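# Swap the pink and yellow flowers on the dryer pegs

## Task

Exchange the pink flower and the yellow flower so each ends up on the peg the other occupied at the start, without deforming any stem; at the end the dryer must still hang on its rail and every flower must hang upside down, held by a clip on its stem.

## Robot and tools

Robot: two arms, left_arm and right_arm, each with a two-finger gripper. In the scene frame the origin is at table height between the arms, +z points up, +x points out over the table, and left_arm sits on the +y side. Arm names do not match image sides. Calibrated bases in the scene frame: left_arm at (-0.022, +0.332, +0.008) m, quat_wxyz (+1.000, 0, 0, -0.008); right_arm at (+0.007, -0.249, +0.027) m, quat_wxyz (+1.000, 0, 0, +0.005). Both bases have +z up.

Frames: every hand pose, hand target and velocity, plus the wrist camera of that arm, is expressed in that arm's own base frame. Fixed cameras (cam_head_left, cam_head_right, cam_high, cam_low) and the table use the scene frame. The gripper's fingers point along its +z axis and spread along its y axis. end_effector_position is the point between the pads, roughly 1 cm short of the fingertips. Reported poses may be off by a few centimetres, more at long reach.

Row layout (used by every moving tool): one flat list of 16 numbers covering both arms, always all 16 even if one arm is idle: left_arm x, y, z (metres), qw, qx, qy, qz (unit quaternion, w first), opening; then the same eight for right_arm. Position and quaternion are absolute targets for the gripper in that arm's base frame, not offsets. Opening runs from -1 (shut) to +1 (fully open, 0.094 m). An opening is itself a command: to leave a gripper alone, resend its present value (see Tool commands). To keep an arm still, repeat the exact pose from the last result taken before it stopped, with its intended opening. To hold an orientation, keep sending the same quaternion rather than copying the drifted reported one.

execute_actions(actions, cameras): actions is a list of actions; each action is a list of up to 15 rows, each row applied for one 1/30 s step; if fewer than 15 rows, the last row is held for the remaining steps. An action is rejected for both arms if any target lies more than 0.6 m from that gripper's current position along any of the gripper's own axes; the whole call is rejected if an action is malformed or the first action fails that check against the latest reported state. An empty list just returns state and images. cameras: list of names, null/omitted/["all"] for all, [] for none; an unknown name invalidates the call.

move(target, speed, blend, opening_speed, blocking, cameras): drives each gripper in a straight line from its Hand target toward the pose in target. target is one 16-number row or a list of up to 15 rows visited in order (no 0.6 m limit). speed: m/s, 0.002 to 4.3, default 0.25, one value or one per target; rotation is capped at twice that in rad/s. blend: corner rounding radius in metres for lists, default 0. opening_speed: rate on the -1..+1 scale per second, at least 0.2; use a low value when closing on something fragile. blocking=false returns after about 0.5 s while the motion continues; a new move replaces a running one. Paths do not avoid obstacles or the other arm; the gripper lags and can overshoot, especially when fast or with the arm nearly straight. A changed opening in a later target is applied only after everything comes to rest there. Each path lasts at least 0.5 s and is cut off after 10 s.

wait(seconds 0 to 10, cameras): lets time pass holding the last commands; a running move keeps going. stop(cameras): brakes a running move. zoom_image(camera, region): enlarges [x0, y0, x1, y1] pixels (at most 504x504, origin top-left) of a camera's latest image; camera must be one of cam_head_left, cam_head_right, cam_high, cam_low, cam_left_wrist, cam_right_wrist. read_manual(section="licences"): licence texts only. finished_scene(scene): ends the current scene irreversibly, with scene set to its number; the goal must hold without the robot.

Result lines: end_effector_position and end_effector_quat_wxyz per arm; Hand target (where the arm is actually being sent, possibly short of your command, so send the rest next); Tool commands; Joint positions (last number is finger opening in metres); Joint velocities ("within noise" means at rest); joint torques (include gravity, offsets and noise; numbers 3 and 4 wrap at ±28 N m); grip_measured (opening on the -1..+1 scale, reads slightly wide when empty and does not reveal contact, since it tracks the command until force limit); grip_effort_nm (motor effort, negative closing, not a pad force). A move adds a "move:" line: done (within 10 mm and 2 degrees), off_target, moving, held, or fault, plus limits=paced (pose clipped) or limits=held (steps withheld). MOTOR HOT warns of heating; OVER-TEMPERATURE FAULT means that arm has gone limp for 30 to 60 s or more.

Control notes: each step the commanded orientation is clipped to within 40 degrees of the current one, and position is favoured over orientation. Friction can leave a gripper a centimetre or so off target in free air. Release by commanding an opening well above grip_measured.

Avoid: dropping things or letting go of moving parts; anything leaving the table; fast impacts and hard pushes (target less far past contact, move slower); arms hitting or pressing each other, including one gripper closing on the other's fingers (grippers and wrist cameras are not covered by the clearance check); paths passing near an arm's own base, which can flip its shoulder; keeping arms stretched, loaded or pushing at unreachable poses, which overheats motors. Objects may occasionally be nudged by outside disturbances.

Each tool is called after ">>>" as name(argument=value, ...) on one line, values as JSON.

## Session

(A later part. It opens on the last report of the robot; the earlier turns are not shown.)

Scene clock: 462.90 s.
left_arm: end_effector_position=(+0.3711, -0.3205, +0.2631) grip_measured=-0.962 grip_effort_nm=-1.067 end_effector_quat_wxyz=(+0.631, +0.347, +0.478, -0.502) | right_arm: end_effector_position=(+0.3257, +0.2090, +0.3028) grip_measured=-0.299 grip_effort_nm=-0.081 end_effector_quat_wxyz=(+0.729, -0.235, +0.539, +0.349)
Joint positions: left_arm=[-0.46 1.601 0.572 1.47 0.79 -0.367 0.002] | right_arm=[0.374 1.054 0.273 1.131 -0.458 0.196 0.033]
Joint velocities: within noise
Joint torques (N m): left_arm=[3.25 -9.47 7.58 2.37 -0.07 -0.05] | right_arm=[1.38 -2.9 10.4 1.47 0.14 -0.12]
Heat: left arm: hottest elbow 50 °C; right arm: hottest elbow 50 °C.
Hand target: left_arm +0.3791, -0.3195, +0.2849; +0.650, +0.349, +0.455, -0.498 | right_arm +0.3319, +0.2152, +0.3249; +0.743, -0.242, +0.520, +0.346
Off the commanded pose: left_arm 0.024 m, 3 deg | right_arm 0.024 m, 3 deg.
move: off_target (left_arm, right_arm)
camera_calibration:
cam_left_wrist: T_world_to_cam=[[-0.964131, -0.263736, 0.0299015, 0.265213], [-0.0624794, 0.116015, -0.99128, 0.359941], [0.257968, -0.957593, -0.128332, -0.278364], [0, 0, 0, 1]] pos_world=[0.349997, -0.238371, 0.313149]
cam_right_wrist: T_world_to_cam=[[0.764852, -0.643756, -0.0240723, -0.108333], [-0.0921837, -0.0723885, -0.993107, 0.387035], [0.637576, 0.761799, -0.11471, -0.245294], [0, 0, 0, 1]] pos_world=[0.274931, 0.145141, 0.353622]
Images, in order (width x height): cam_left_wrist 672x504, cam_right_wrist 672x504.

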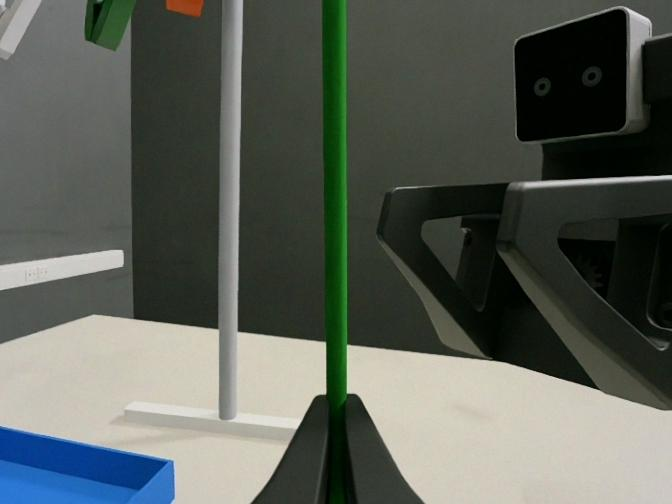

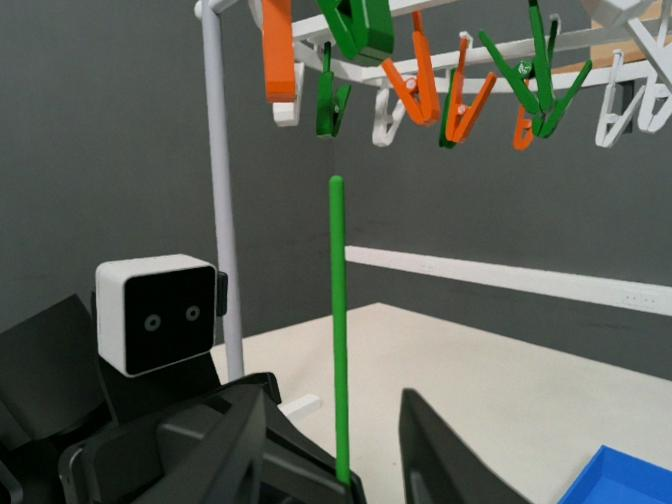

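>>> move(target=[0.380,-0.320,0.285,0.650,0.3492,0.4551,-0.4987,-0.97,0.361,0.248,0.322,0.7424,-0.2424,0.5198,0.3462,-0.3], speed=0.06, cameras=["cam_right_wrist","cam_left_wrist","cam_high"])

>>> zoom_image(camera="cam_high", region=[200, 140, 360, 260])

Scene clock: 468.10 s.
left_arm: end_effector_position=(+0.3711, -0.3205, +0.2631) grip_measured=-0.962 grip_effort_nm=-1.067 end_effector_quat_wxyz=(+0.631, +0.347, +0.478, -0.502) | right_arm: end_effector_position=(+0.3529, +0.2396, +0.3007) grip_measured=-0.299 grip_effort_nm=-0.076 end_effector_quat_wxyz=(+0.726, -0.236, +0.543, +0.349)
Joint positions: left_arm=[-0.46 1.601 0.572 1.47 0.79 -0.367 0.002] | right_arm=[0.442 1.187 0.358 1.158 -0.396 0.17 0.033]
Joint velocities: within noise
Joint torques (N m): left_arm=[3.25 -9.47 7.61 2.36 -0.07 -0.05] | right_arm=[1.38 -3.96 10.14 2.45 0.14 -0.12]
Heat: left arm: hottest elbow 50 °C; right arm: hottest elbow 50 °C.
Hand target: left_arm +0.3791, -0.3195, +0.2849; +0.650, +0.349, +0.455, -0.498 | right_arm +0.3599, +0.2473, +0.3218; +0.742, -0.242, +0.520, +0.346
Off the commanded pose: left_arm 0.024 m, 3 deg | right_arm 0.024 m, 3 deg.
move: off_target (left_arm, right_arm)
camera_calibration:
cam_left_wrist: T_world_to_cam=[[-0.964131, -0.263736, 0.0299015, 0.265213], [-0.0624794, 0.116015, -0.99128, 0.359941], [0.257968, -0.957593, -0.128332, -0.278364], [0, 0, 0, 1]] pos_world=[0.349997, -0.238371, 0.313149]
cam_right_wrist: T_world_to_cam=[[0.765139, -0.643312, -0.0266886, -0.108967], [-0.100594, -0.0784961, -0.991826, 0.393686], [0.635959, 0.761569, -0.124773, -0.282496], [0, 0, 0, 1]] pos_world=[0.302633, 0.175944, 0.352312]
Images, in order (width x height): cam_high 672x504, cam_left_wrist 672x504, cam_right_wrist 672x504.

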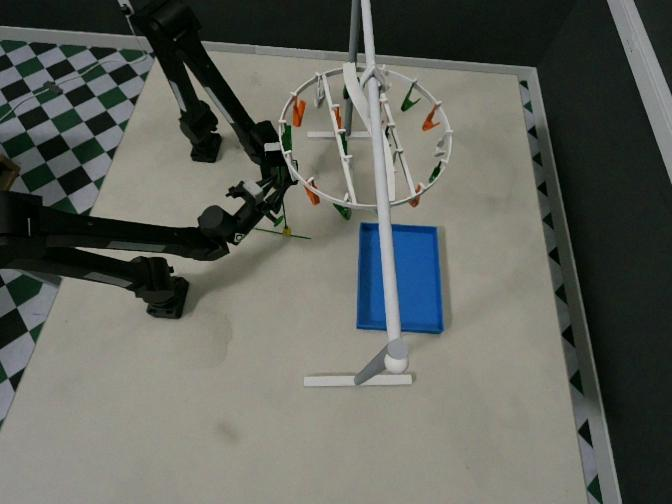

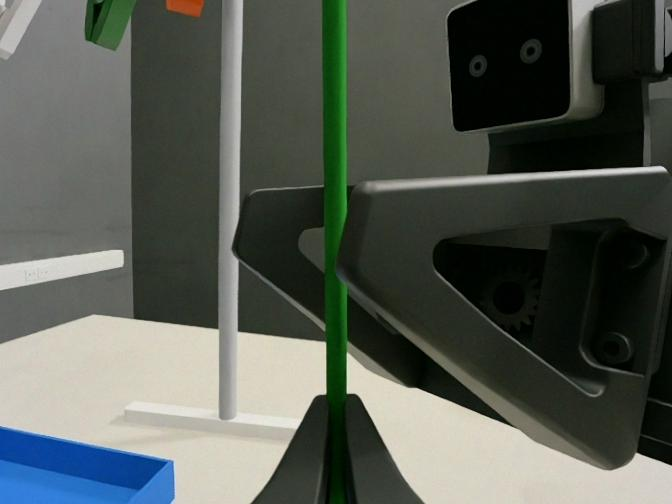

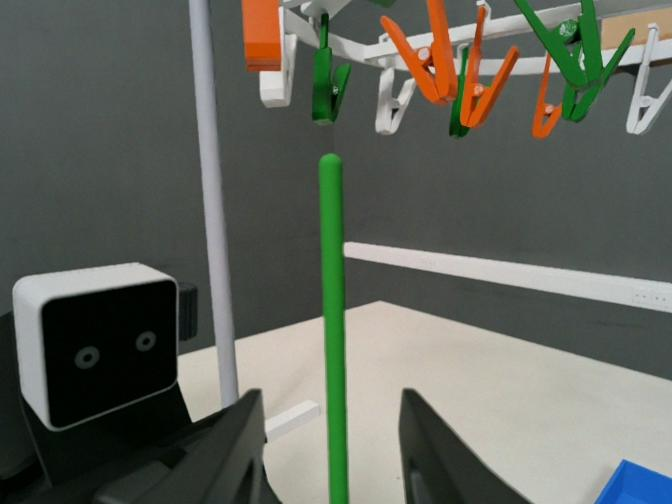

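Scaled by 3.150 from the camera's 672x504 image, which has a finer 960x720 frame.

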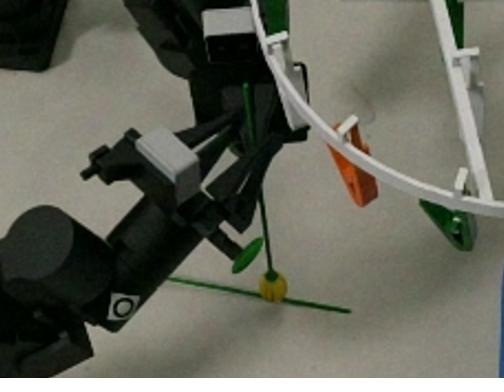

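>>> move(target=[0.380,-0.320,0.285,0.650,0.3492,0.4551,-0.4987,-0.97,0.361,0.248,0.322,0.7424,-0.2424,0.5198,0.3462,-0.82], opening_speed=0.5, cameras=["cam_right_wrist"])

>>> move(target=[0.380,-0.320,0.285,0.650,0.3492,0.4551,-0.4987,-0.97,0.361,0.248,0.322,0.7424,-0.2424,0.5198,0.3462,-0.97], opening_speed=0.2, cameras=["cam_right_wrist","cam_left_wrist"])

Scene clock: 474.90 s.
left_arm: end_effector_position=(+0.3711, -0.3205, +0.2631) grip_measured=-0.962 grip_effort_nm=-1.067 end_effector_quat_wxyz=(+0.631, +0.347, +0.478, -0.502) | right_arm: end_effector_position=(+0.3528, +0.2396, +0.3009) grip_measured=-0.818 grip_effort_nm=-0.071 end_effector_quat_wxyz=(+0.727, -0.236, +0.543, +0.349)
Joint positions: left_arm=[-0.46 1.601 0.572 1.47 0.79 -0.367 0.002] | right_arm=[0.442 1.187 0.358 1.159 -0.396 0.168 0.009]
Joint velocities: within noise
Joint torques (N m): left_arm=[3.25 -9.47 7.61 2.36 -0.07 -0.05] | right_arm=[1.38 -4.07 10.13 2.39 0.15 -0.13]
Heat: left arm: hottest elbow 50 °C; right arm: hottest elbow 50 °C.
Hand target: left_arm +0.3791, -0.3195, +0.2849; +0.650, +0.349, +0.455, -0.498 | right_arm +0.3599, +0.2473, +0.3219; +0.742, -0.242, +0.520, +0.346
Off the commanded pose: left_arm 0.024 m, 3 deg | right_arm 0.024 m, 3 deg.
move: off_target (left_arm, right_arm)
camera_calibration:
cam_right_wrist: T_world_to_cam=[[0.764983, -0.64356, -0.025129, -0.109267], [-0.0987965, -0.0787029, -0.99199, 0.393418], [0.636427, 0.761339, -0.123788, -0.282792], [0, 0, 0, 1]] pos_world=[0.302432, 0.175943, 0.352515]
Images, in order (width x height): cam_right_wrist 672x504.

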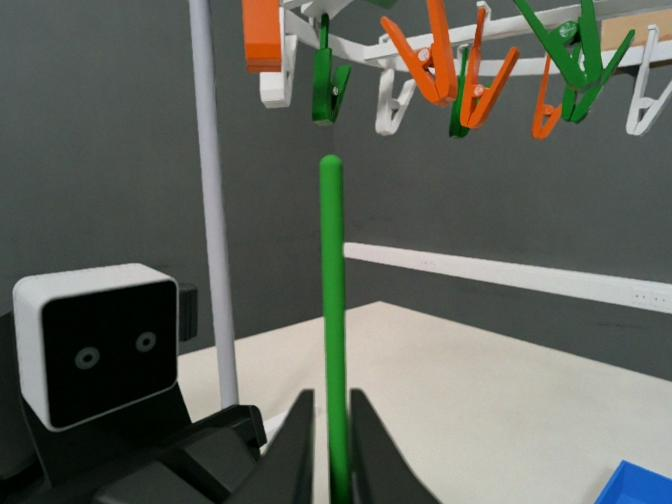

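Scene clock: 475.90 s.
left_arm: end_effector_position=(+0.3709, -0.3205, +0.2633) grip_measured=-0.962 grip_effort_nm=-1.067 end_effector_quat_wxyz=(+0.632, +0.348, +0.478, -0.502) | right_arm: end_effector_position=(+0.3531, +0.2394, +0.3010) grip_measured=-0.940 grip_effort_nm=-0.999 end_effector_quat_wxyz=(+0.728, -0.236, +0.543, +0.347)
Joint positions: left_arm=[-0.46 1.601 0.572 1.471 0.79 -0.367 0.002] | right_arm=[0.442 1.187 0.358 1.159 -0.394 0.165 0.003]
Joint velocities: within noise
Joint torques (N m): left_arm=[3.25 -9.41 7.6 2.33 -0.08 -0.06] | right_arm=[1.38 -4.01 10.14 2.37 0.07 -0.11]
Heat: left arm: hottest elbow 50 °C; right arm: hottest elbow 50 °C.
Hand target: left_arm +0.3791, -0.3195, +0.2849; +0.650, +0.349, +0.455, -0.498 | right_arm +0.3599, +0.2473, +0.3219; +0.742, -0.242, +0.520, +0.346
Off the commanded pose: left_arm 0.024 m, 3 deg | right_arm 0.024 m, 3 deg.
move: off_target (left_arm, right_arm)
camera_calibration:
cam_left_wrist: T_world_to_cam=[[-0.96426, -0.263343, 0.0291983, 0.265477], [-0.0616538, 0.115836, -0.991353, 0.359624], [0.257683, -0.957723, -0.127932, -0.278395], [0, 0, 0, 1]] pos_world=[0.349898, -0.238371, 0.313147]
cam_right_wrist: T_world_to_cam=[[0.763191, -0.645786, -0.0223785, -0.109228], [-0.0967675, -0.0799811, -0.992088, 0.393057], [0.638887, 0.759318, -0.123532, -0.283202], [0, 0, 0, 1]] pos_world=[0.302331, 0.17594, 0.352518]
Images, in order (width x height): cam_left_wrist 672x504, cam_right_wrist 672x504.

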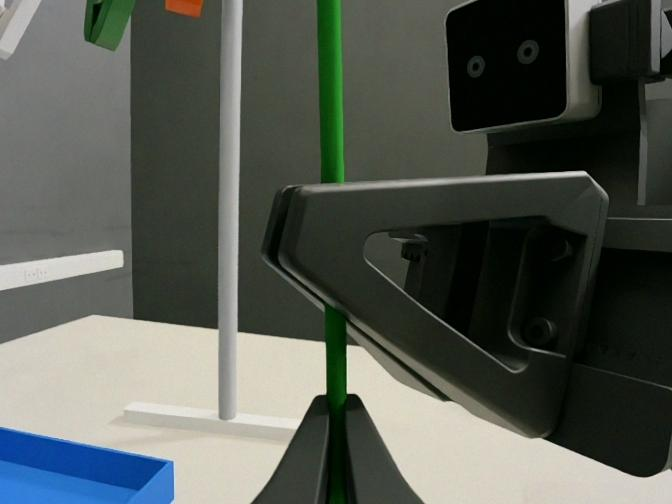

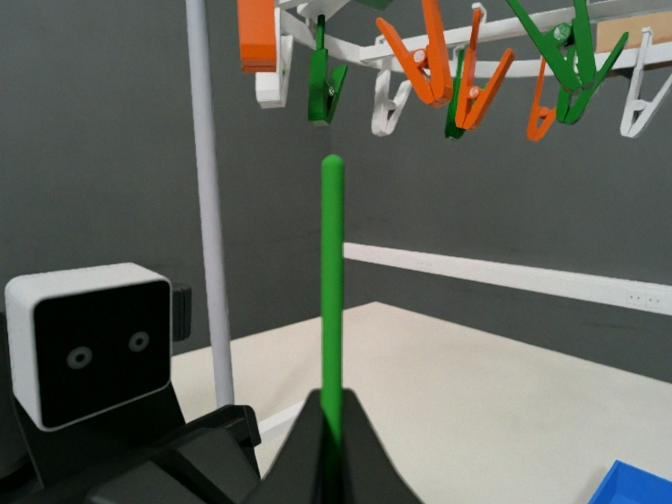

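>>> move(target=[0.380,-0.320,0.285,0.650,0.3492,0.4551,-0.4987,-0.4,0.361,0.248,0.322,0.7424,-0.2424,0.5198,0.3462,-0.97], opening_speed=0.4, cameras=["cam_right_wrist","cam_left_wrist"])

>>> move(target=[[0.355,-0.23,0.285,0.650,0.3492,0.4551,-0.4987,-0.4,0.361,0.248,0.322,0.7424,-0.2424,0.5198,0.3462,-0.97],[0.30,-0.12,0.42,0.683,0.183,0.683,-0.183,0.15,0.361,0.248,0.322,0.7424,-0.2424,0.5198,0.3462,-0.97]], speed=[0.1,0.2])

Scene clock: 481.33 s.
left_arm: end_effector_position=(+0.3709, -0.3205, +0.2632) grip_measured=-0.402 grip_effort_nm=0.051 end_effector_quat_wxyz=(+0.631, +0.348, +0.478, -0.502) | right_arm: end_effector_position=(+0.3531, +0.2394, +0.3008) grip_measured=-0.942 grip_effort_nm=-1.033 end_effector_quat_wxyz=(+0.728, -0.236, +0.543, +0.347)
Joint positions: left_arm=[-0.46 1.601 0.572 1.471 0.79 -0.367 0.028] | right_arm=[0.442 1.187 0.358 1.159 -0.394 0.165 0.003]
Joint velocities: within noise
Joint torques (N m): left_arm=[3.25 -9.47 7.61 2.32 -0.1 -0.05] | right_arm=[1.44 -4.01 10.13 2.39 0.08 -0.09]
Heat: left arm: hottest elbow 50 °C; right arm: hottest elbow 50 °C.
Hand target: left_arm +0.3791, -0.3195, +0.2849; +0.650, +0.349, +0.455, -0.498 | right_arm +0.3599, +0.2473, +0.3219; +0.742, -0.242, +0.520, +0.346
Off the commanded pose: left_arm 0.024 m, 3 deg | right_arm 0.024 m, 3 deg.
move: off_target (left_arm, right_arm)
camera_calibration:
cam_left_wrist: T_world_to_cam=[[-0.964348, -0.26303, 0.0291132, 0.265609], [-0.0615595, 0.11597, -0.991343, 0.35962], [0.257377, -0.957792, -0.128027, -0.278274], [0, 0, 0, 1]] pos_world=[0.349899, -0.23837, 0.313147]
cam_right_wrist: T_world_to_cam=[[0.763161, -0.645827, -0.0221915, -0.109292], [-0.0968909, -0.0804061, -0.992042, 0.393071], [0.638903, 0.759238, -0.123938, -0.283202], [0, 0, 0, 1]] pos_world=[0.302431, 0.17604, 0.352418]
Images, in order (width x height): cam_left_wrist 672x504, cam_right_wrist 672x504.

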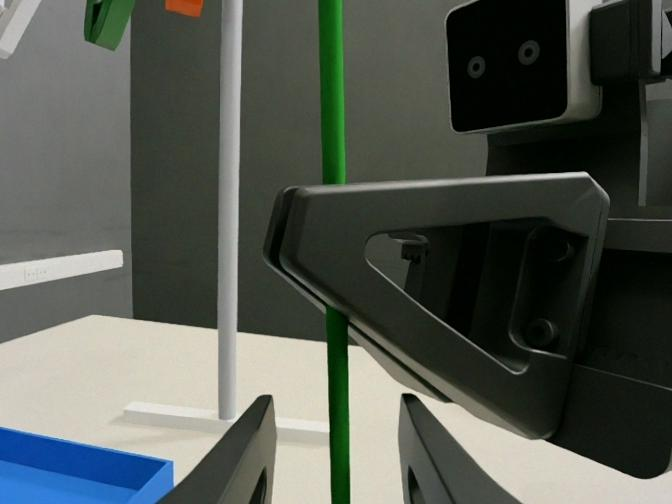

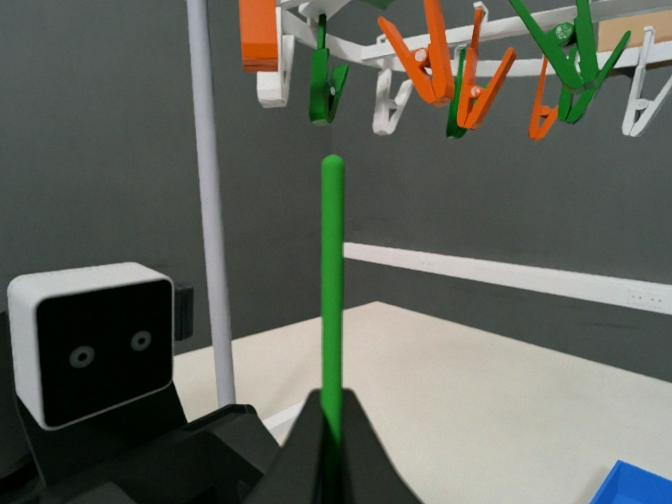

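Scene clock: 485.80 s.
left_arm: end_effector_position=(+0.3039, -0.1176, +0.3823) grip_measured=+0.148 grip_effort_nm=0.051 end_effector_quat_wxyz=(+0.663, +0.175, +0.704, -0.185) | right_arm: end_effector_position=(+0.3531, +0.2394, +0.3008) grip_measured=-0.942 grip_effort_nm=-1.023 end_effector_quat_wxyz=(+0.728, -0.236, +0.543, +0.347)
Joint positions: left_arm=[-0.206 0.426 0.549 -0.179 0.31 -0.011 0.054] | right_arm=[0.442 1.187 0.358 1.159 -0.394 0.165 0.003]
Joint velocities: within noise
Joint torques (N m): left_arm=[1.79 0.38 13.37 1.73 -0.04 0.17] | right_arm=[1.49 -4.13 10.15 2.39 0.08 -0.09]
Heat: left arm: hottest elbow 51 °C; right arm: hottest elbow 50 °C.
Hand target: left_arm +0.2983, -0.1193, +0.4190; +0.683, +0.183, +0.683, -0.183 | right_arm +0.3599, +0.2473, +0.3219; +0.743, -0.242, +0.520, +0.346
Off the commanded pose: left_arm 0.038 m, 3 deg | right_arm 0.024 m, 3 deg.
move: off_target (left_arm, right_arm); target 2's new opening was sent with left_arm's hand 0.038 m and 4 deg from that target
camera_calibration:
cam_left_wrist: T_world_to_cam=[[-0.488458, -0.872471, 0.0142471, 0.0403208], [-0.415141, 0.217996, -0.883253, 0.528231], [0.767507, -0.437346, -0.46868, -0.0150815], [0, 0, 0, 1]] pos_world=[0.250561, -0.0865693, 0.458919]
cam_right_wrist: T_world_to_cam=[[0.763161, -0.645827, -0.0221915, -0.109292], [-0.0968909, -0.0804061, -0.992042, 0.393071], [0.638903, 0.759238, -0.123938, -0.283202], [0, 0, 0, 1]] pos_world=[0.302431, 0.17604, 0.352418]

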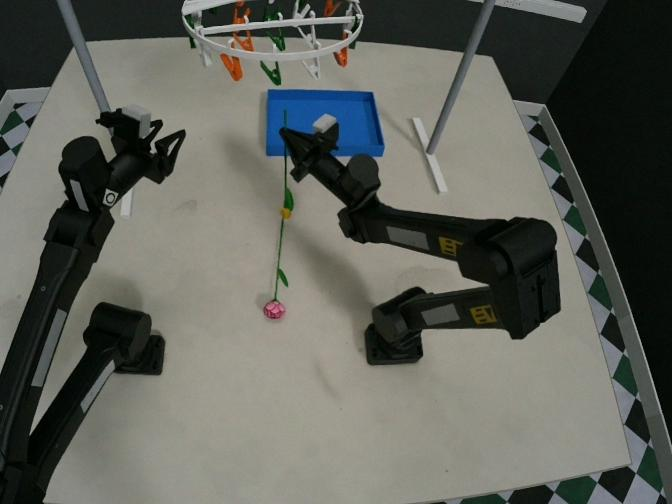

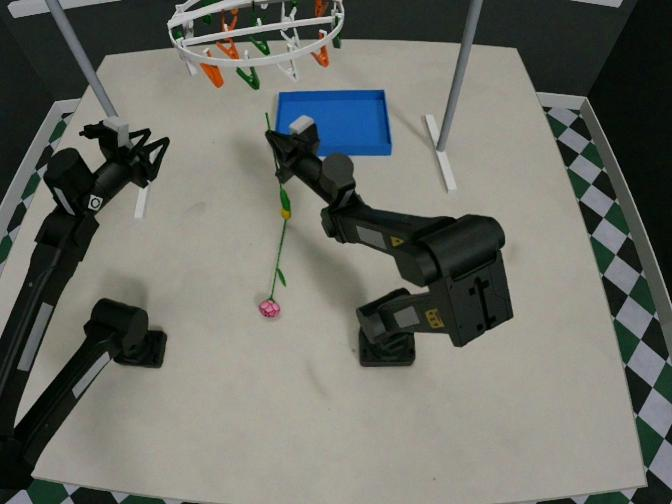

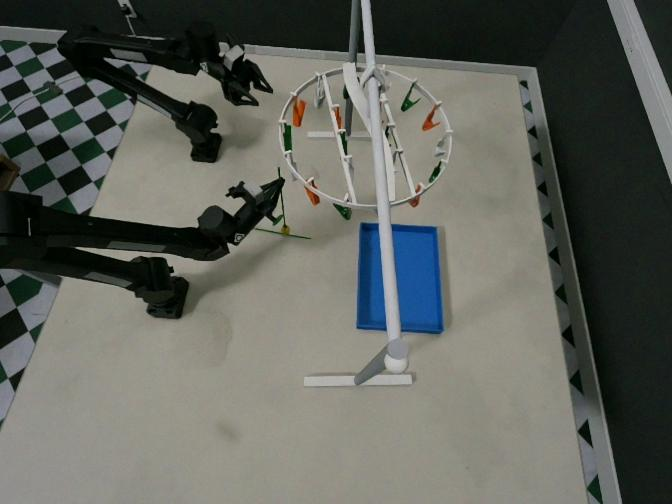

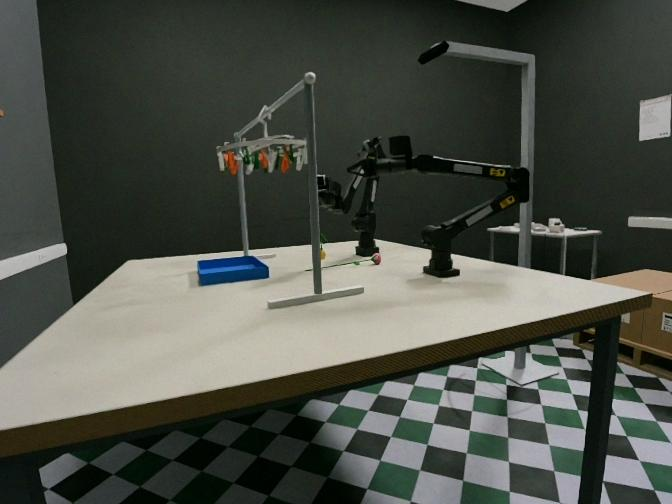

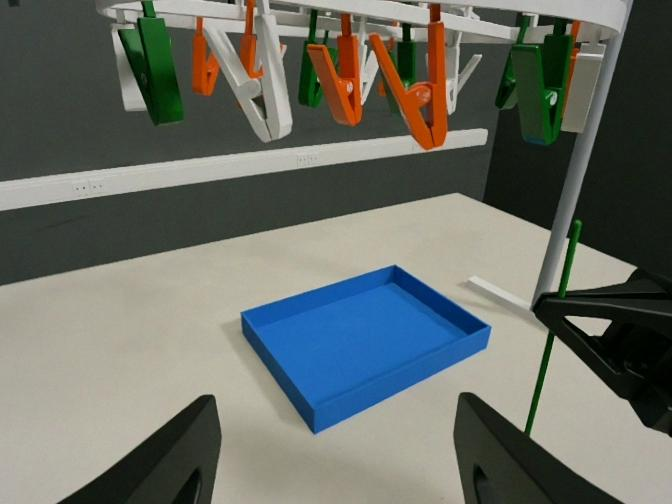

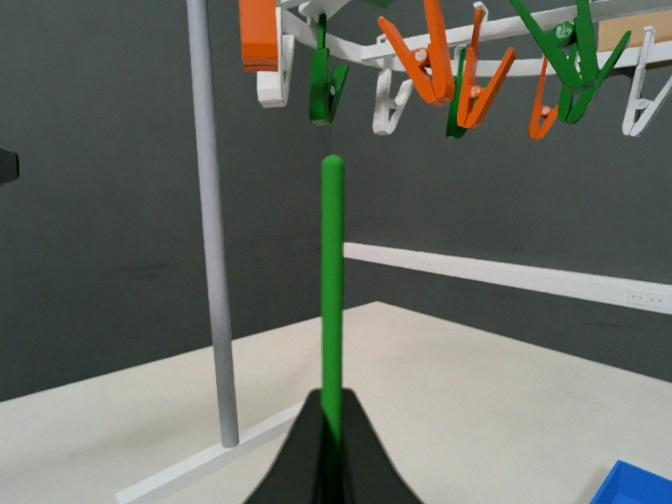

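>>> move(target=[0.350,-0.185,0.480,0.683,0.183,0.683,-0.183,0.15,0.361,0.248,0.322,0.7424,-0.2424,0.5198,0.3462,-0.97], speed=0.15, cameras=["cam_left_wrist"])

Scene clock: 492.37 s.
left_arm: end_effector_position=(+0.3480, -0.1800, +0.4384) grip_measured=+0.148 grip_effort_nm=0.046 end_effector_quat_wxyz=(+0.657, +0.182, +0.710, -0.179) | right_arm: end_effector_position=(+0.3532, +0.2394, +0.3007) grip_measured=-0.942 grip_effort_nm=-1.033 end_effector_quat_wxyz=(+0.728, -0.236, +0.543, +0.347)
Joint positions: left_arm=[-0.445 0.668 0.768 -0.173 0.071 -0.01 0.054] | right_arm=[0.442 1.188 0.358 1.159 -0.394 0.165 0.003]
Joint velocities: within noise
Joint torques (N m): left_arm=[1.85 -0.56 13.57 3.02 -0.08 0.17] | right_arm=[1.32 -4.25 10.17 2.32 0.07 -0.09]
Heat: left arm: hottest elbow 53 °C; right arm: hottest elbow 50 °C.
Hand target: left_arm +0.3475, -0.1835, +0.4788; +0.683, +0.183, +0.683, -0.183 | right_arm +0.3599, +0.2473, +0.3218; +0.742, -0.242, +0.520, +0.346
Off the commanded pose: left_arm 0.042 m, 4 deg | right_arm 0.024 m, 3 deg.
move: off_target (left_arm, right_arm)
camera_calibration:
cam_left_wrist: T_world_to_cam=[[-0.489143, -0.872203, 0.00109632, 0.0125808], [-0.424296, 0.236853, -0.873998, 0.612094], [0.762044, -0.427976, -0.485927, -0.0387107], [0, 0, 0, 1]] pos_world=[0.295362, -0.15057, 0.516145]
Images, in order (width x height): cam_left_wrist 672x504.

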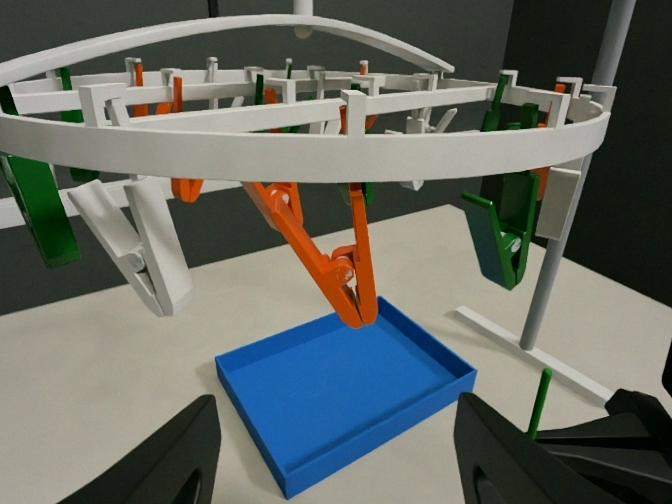

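>>> move(target=[0.384,-0.199,0.500,0.683,0.183,0.683,-0.183,0.2,0.361,0.248,0.322,0.7424,-0.2424,0.5198,0.3462,-0.97], speed=0.08, cameras=["cam_left_wrist"])

Scene clock: 501.57 s.
left_arm: end_effector_position=(+0.3800, -0.1958, +0.4586) grip_measured=+0.198 grip_effort_nm=0.051 end_effector_quat_wxyz=(+0.657, +0.183, +0.709, -0.180) | right_arm: end_effector_position=(+0.3532, +0.2394, +0.3007) grip_measured=-0.942 grip_effort_nm=-1.033 end_effector_quat_wxyz=(+0.728, -0.236, +0.543, +0.347)
Joint positions: left_arm=[-0.445 0.784 0.864 -0.153 0.074 -0.01 0.056] | right_arm=[0.442 1.188 0.358 1.159 -0.394 0.165 0.003]
Joint velocities: within noise
Joint torques (N m): left_arm=[2.49 -1.9 13.53 2.97 0.14 0.17] | right_arm=[1.32 -4.19 10.11 2.4 0.06 -0.09]
Heat: left arm: hottest elbow 56 °C; right arm: hottest elbow 51 °C.
Hand target: left_arm +0.3814, -0.1976, +0.4988; +0.683, +0.183, +0.683, -0.183 | right_arm +0.3599, +0.2473, +0.3218; +0.742, -0.242, +0.520, +0.346
Off the commanded pose: left_arm 0.042 m, 4 deg | right_arm 0.024 m, 3 deg.
move: off_target (left_arm, right_arm)
camera_calibration:
cam_left_wrist: T_world_to_cam=[[-0.491549, -0.870849, 0.00136775, 0.0155262], [-0.423772, 0.237824, -0.873989, 0.647047], [0.760787, -0.430188, -0.485944, -0.0599778], [0, 0, 0, 1]] pos_world=[0.327463, -0.166164, 0.536345]
Images, in order (width x height): cam_left_wrist 672x504.

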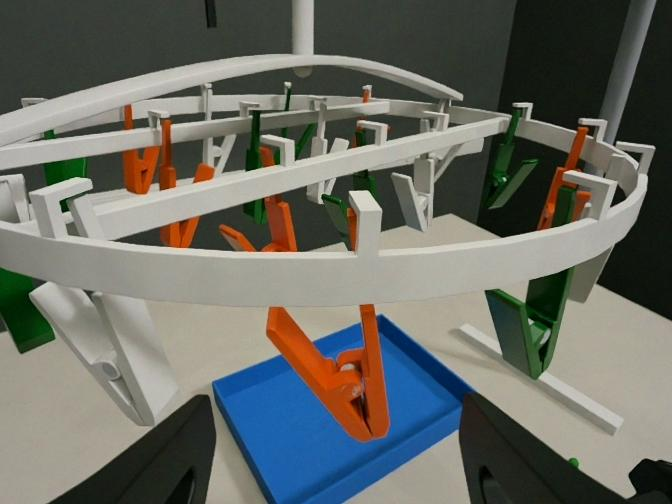

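>>> move(target=[0.416,-0.212,0.500,0.683,0.183,0.683,-0.183,0.2,0.361,0.248,0.322,0.7424,-0.2424,0.5198,0.3462,-0.97], speed=0.06)

Scene clock: 524.17 s.
left_arm: end_effector_position=(+0.4093, -0.2111, +0.4594) grip_measured=+0.198 grip_effort_nm=0.046 end_effector_quat_wxyz=(+0.656, +0.185, +0.708, -0.182) | right_arm: end_effector_position=(+0.3532, +0.2394, +0.3007) grip_measured=-0.942 grip_effort_nm=-1.033 end_effector_quat_wxyz=(+0.728, -0.236, +0.543, +0.347)
Joint positions: left_arm=[-0.445 0.882 0.911 -0.102 0.081 -0.01 0.056] | right_arm=[0.442 1.188 0.358 1.159 -0.394 0.165 0.003]
Joint velocities: within noise
Joint torques (N m): left_arm=[2.96 -3.14 13.59 3.02 0.13 0.17] | right_arm=[1.32 -4.07 10.13 2.35 0.08 -0.09]
Heat: left arm: hottest elbow 64 °C; right arm: hottest elbow 50 °C.
Hand target: left_arm +0.4132, -0.2107, +0.4988; +0.683, +0.183, +0.683, -0.183 | right_arm +0.3599, +0.2473, +0.3218; +0.742, -0.242, +0.520, +0.346
Off the commanded pose: left_arm 0.041 m, 4 deg | right_arm 0.024 m, 3 deg.
move: off_target (left_arm, right_arm)
camera_calibration:
cam_left_wrist: T_world_to_cam=[[-0.497507, -0.867459, 0.00137713, 0.0197992], [-0.421536, 0.240373, -0.874373, 0.663656], [0.758152, -0.435588, -0.485252, -0.0888453], [0, 0, 0, 1]] pos_world=[0.356964, -0.18105, 0.537143]
cam_right_wrist: T_world_to_cam=[[0.763141, -0.645845, -0.0223539, -0.109304], [-0.0972052, -0.0805241, -0.992002, 0.393083], [0.63888, 0.75921, -0.124231, -0.283163], [0, 0, 0, 1]] pos_world=[0.302531, 0.17604, 0.352318]

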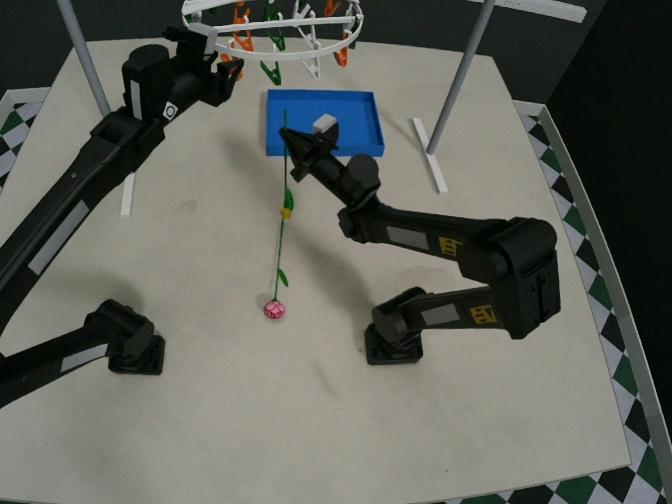

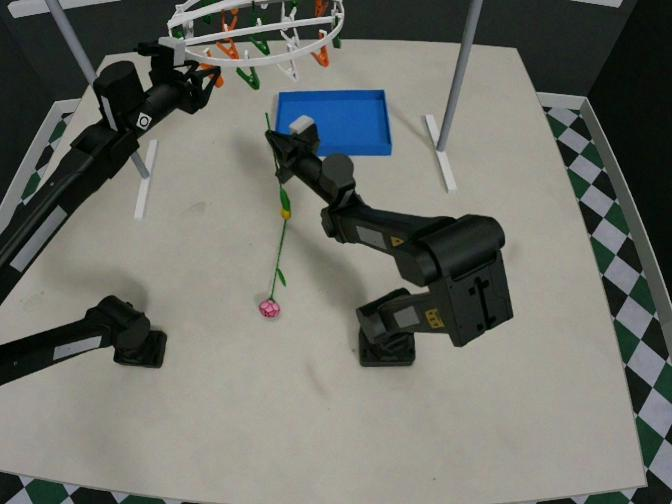

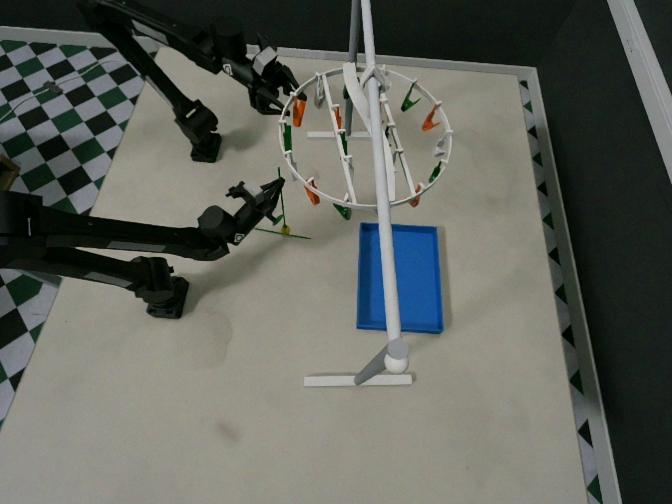

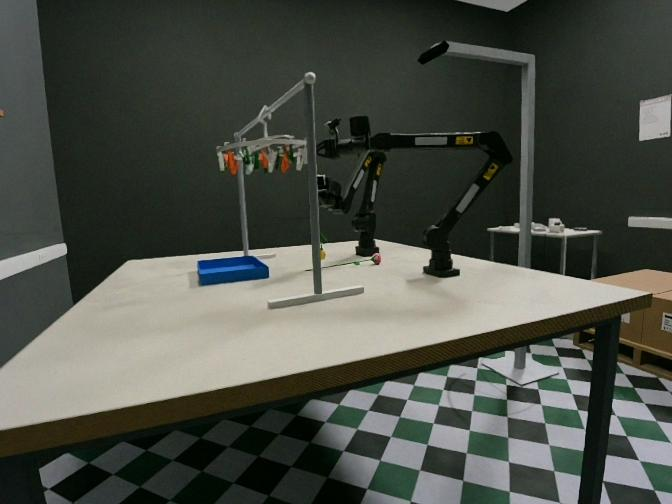

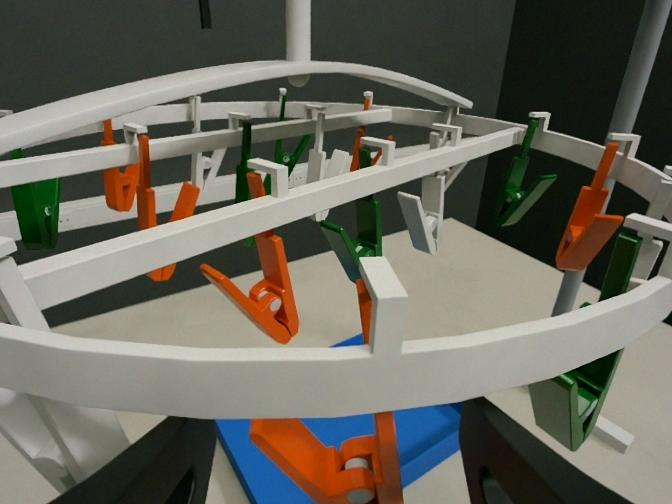

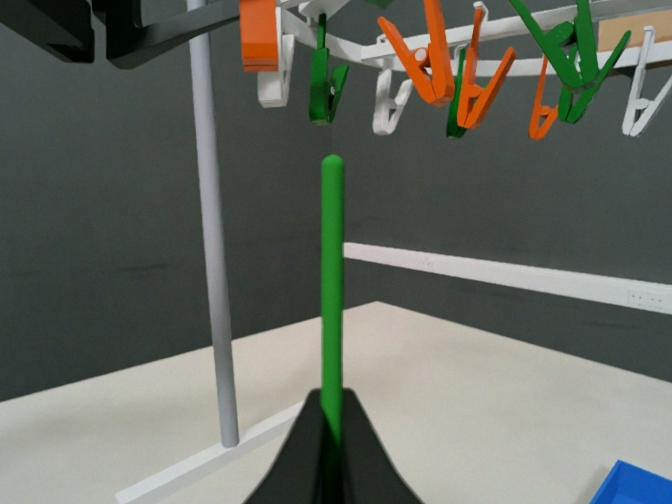

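>>> zoom_image(camera="cam_left_wrist", region=[130, 250, 530, 504])

>>> zoom_image(camera="cam_low", region=[210, 100, 370, 220])

Scaled by 1.260 from the camera's 672x504 image, which has a finer 960x720 frame.

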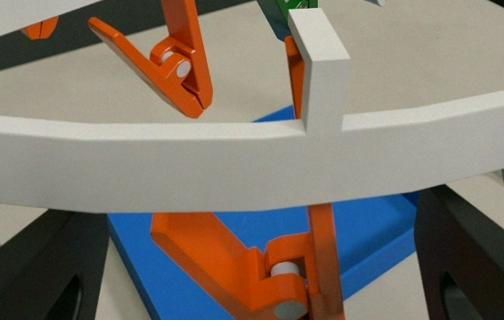

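Scaled by 3.150 from the camera's 672x504 image, which has a finer 960x720 frame.

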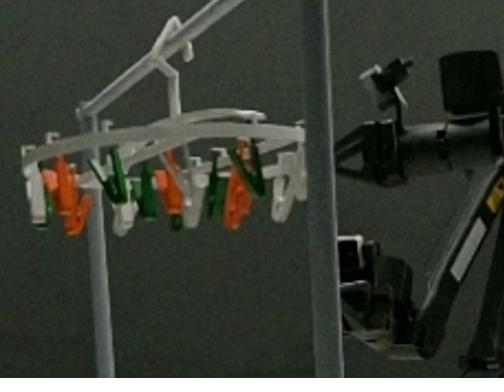

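>>> move(target=[0.416,-0.212,0.500,0.683,0.183,0.683,-0.183,-0.35,0.361,0.248,0.322,0.7424,-0.2424,0.5198,0.3462,-0.97], opening_speed=0.6, cameras=["cam_left_wrist","cam_low"])

>>> zoom_image(camera="cam_left_wrist", region=[130, 250, 530, 504])

Scene clock: 532.37 s.
left_arm: end_effector_position=(+0.4093, -0.2111, +0.4596) grip_measured=-0.345 grip_effort_nm=-0.242 end_effector_quat_wxyz=(+0.656, +0.185, +0.708, -0.182) | right_arm: end_effector_position=(+0.3532, +0.2394, +0.3007) grip_measured=-0.942 grip_effort_nm=-1.033 end_effector_quat_wxyz=(+0.728, -0.236, +0.543, +0.347)
Joint positions: left_arm=[-0.445 0.882 0.912 -0.102 0.081 -0.01 0.031] | right_arm=[0.442 1.188 0.358 1.159 -0.394 0.165 0.003]
Joint velocities: within noise
Joint torques (N m): left_arm=[2.96 -3.02 13.63 3.02 0.12 0.17] | right_arm=[1.2 -4.01 10.14 2.41 0.07 -0.09]
Heat: left arm: hottest elbow 62 °C; right arm: hottest elbow 50 °C.
Hand target: left_arm +0.4134, -0.2107, +0.4990; +0.683, +0.183, +0.683, -0.183 | right_arm +0.3599, +0.2473, +0.3218; +0.742, -0.242, +0.520, +0.346
Off the commanded pose: left_arm 0.041 m, 4 deg | right_arm 0.024 m, 3 deg.
move: off_target (left_arm, right_arm)
camera_calibration:
cam_left_wrist: T_world_to_cam=[[-0.497488, -0.86747, 0.00139195, 0.019782], [-0.421267, 0.240191, -0.874553, 0.663798], [0.758314, -0.435666, -0.484929, -0.0889945], [0, 0, 0, 1]] pos_world=[0.356963, -0.18105, 0.537343]
Images, in order (width x height): cam_low 672x504, cam_left_wrist 672x504.

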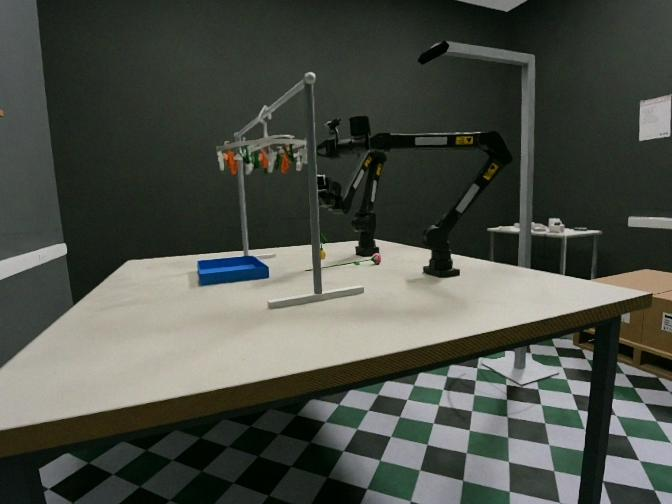

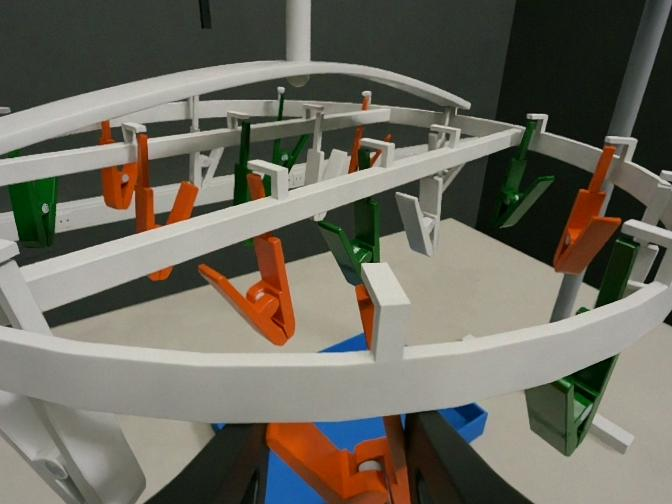

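Scaled by 1.260 from the camera's 672x504 image, which has a finer 960x720 frame.

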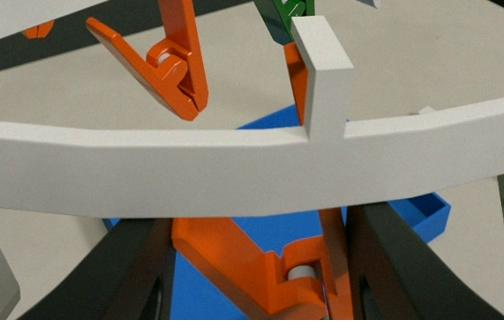

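Good. Squeeze fully.

>>> move(target=[0.416,-0.212,0.500,0.683,0.183,0.683,-0.183,-0.8,0.361,0.248,0.322,0.7424,-0.2424,0.5198,0.3462,-0.97], opening_speed=0.4)

>>> zoom_image(camera="cam_left_wrist", region=[130, 250, 530, 504])

>>> zoom_image(camera="cam_right_wrist", region=[0, 0, 400, 300])

Scene clock: 536.00 s.
left_arm: end_effector_position=(+0.4093, -0.2111, +0.4616) grip_measured=-0.594 grip_effort_nm=-1.048 end_effector_quat_wxyz=(+0.658, +0.185, +0.707, -0.182) | right_arm: end_effector_position=(+0.3532, +0.2394, +0.3007) grip_measured=-0.942 grip_effort_nm=-1.033 end_effector_quat_wxyz=(+0.728, -0.236, +0.543, +0.347)
Joint positions: left_arm=[-0.445 0.882 0.914 -0.099 0.081 -0.009 0.019] | right_arm=[0.442 1.188 0.358 1.159 -0.394 0.165 0.003]
Joint velocities: within noise
Joint torques (N m): left_arm=[2.9 -2.96 13.48 2.93 0.13 0.16] | right_arm=[1.26 -3.96 10.06 2.33 0.07 -0.09]
Heat: left arm: hottest elbow 62 °C; right arm: hottest elbow 50 °C.
Hand target: left_arm +0.4137, -0.2108, +0.4989; +0.683, +0.183, +0.683, -0.183 | right_arm +0.3599, +0.2473, +0.3218; +0.742, -0.242, +0.520, +0.346
Off the commanded pose: left_arm 0.039 m, 4 deg | right_arm 0.024 m, 3 deg.
move: off_target (left_arm, right_arm)
camera_calibration:
cam_left_wrist: T_world_to_cam=[[-0.497541, -0.86744, 0.000654257, 0.0201388], [-0.417486, 0.238798, -0.876745, 0.664706], [0.760367, -0.436489, -0.480956, -0.090926], [0, 0, 0, 1]] pos_world=[0.356663, -0.180949, 0.539033]
cam_right_wrist: T_world_to_cam=[[0.763141, -0.645845, -0.0223539, -0.109304], [-0.0972052, -0.0805241, -0.992002, 0.393083], [0.63888, 0.75921, -0.124231, -0.283163], [0, 0, 0, 1]] pos_world=[0.302531, 0.17604, 0.352318]

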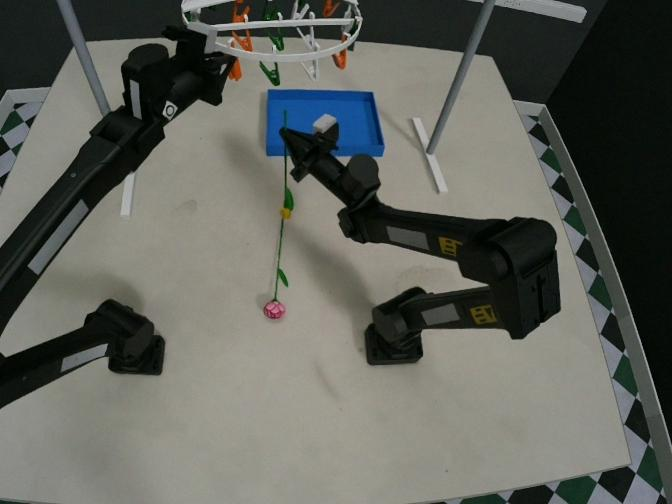

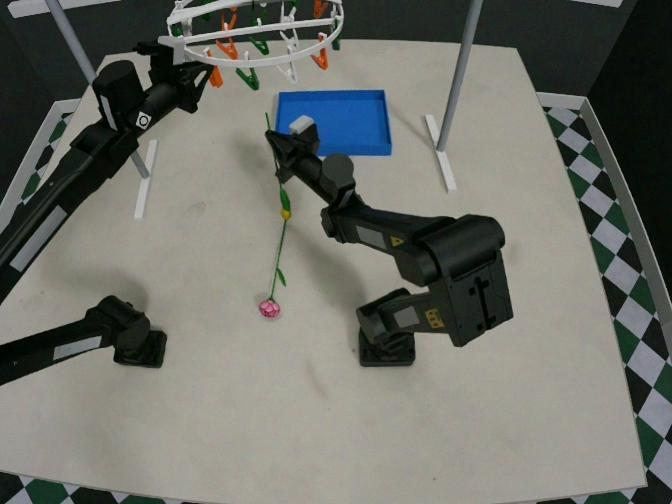

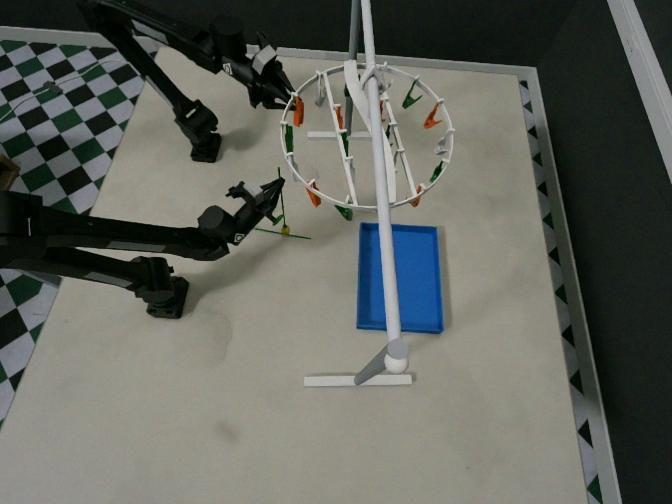

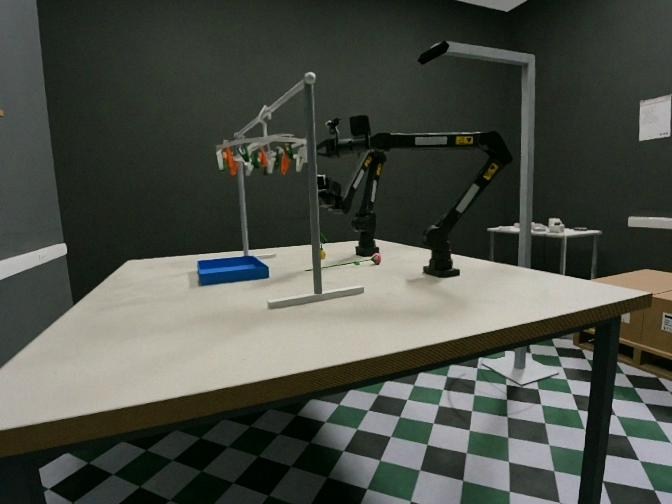

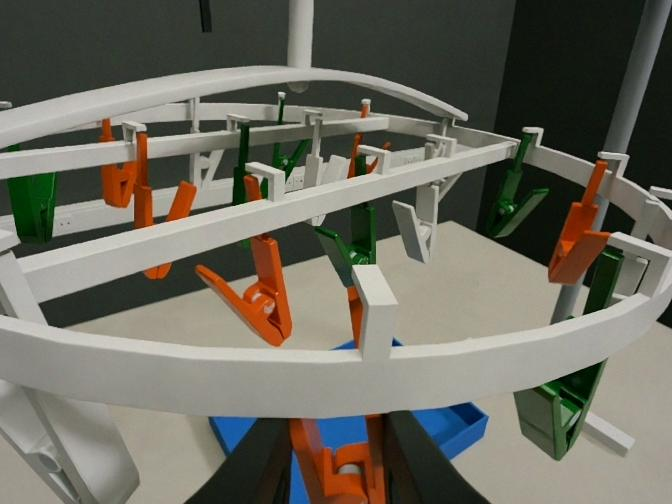

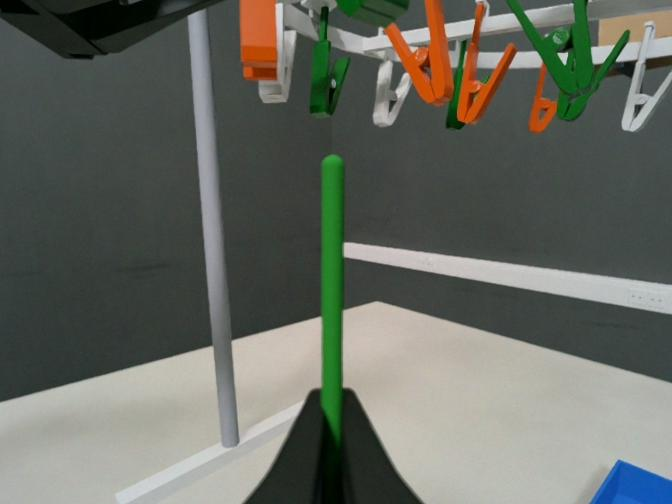

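Scaled by 1.260 from the camera's 672x504 image, which has a finer 960x720 frame.

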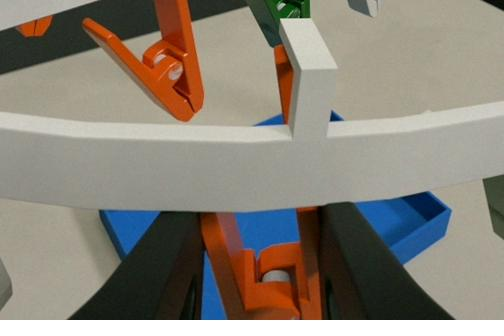

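Scaled by 1.260 from the camera's 672x504 image, which has a finer 960x720 frame.

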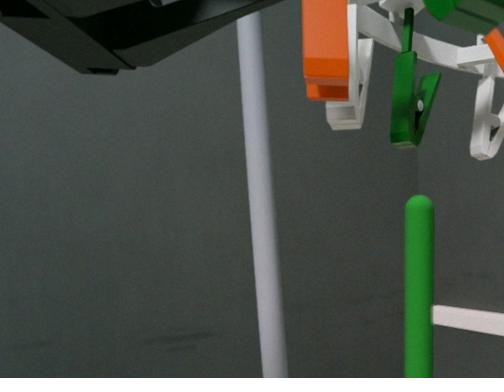

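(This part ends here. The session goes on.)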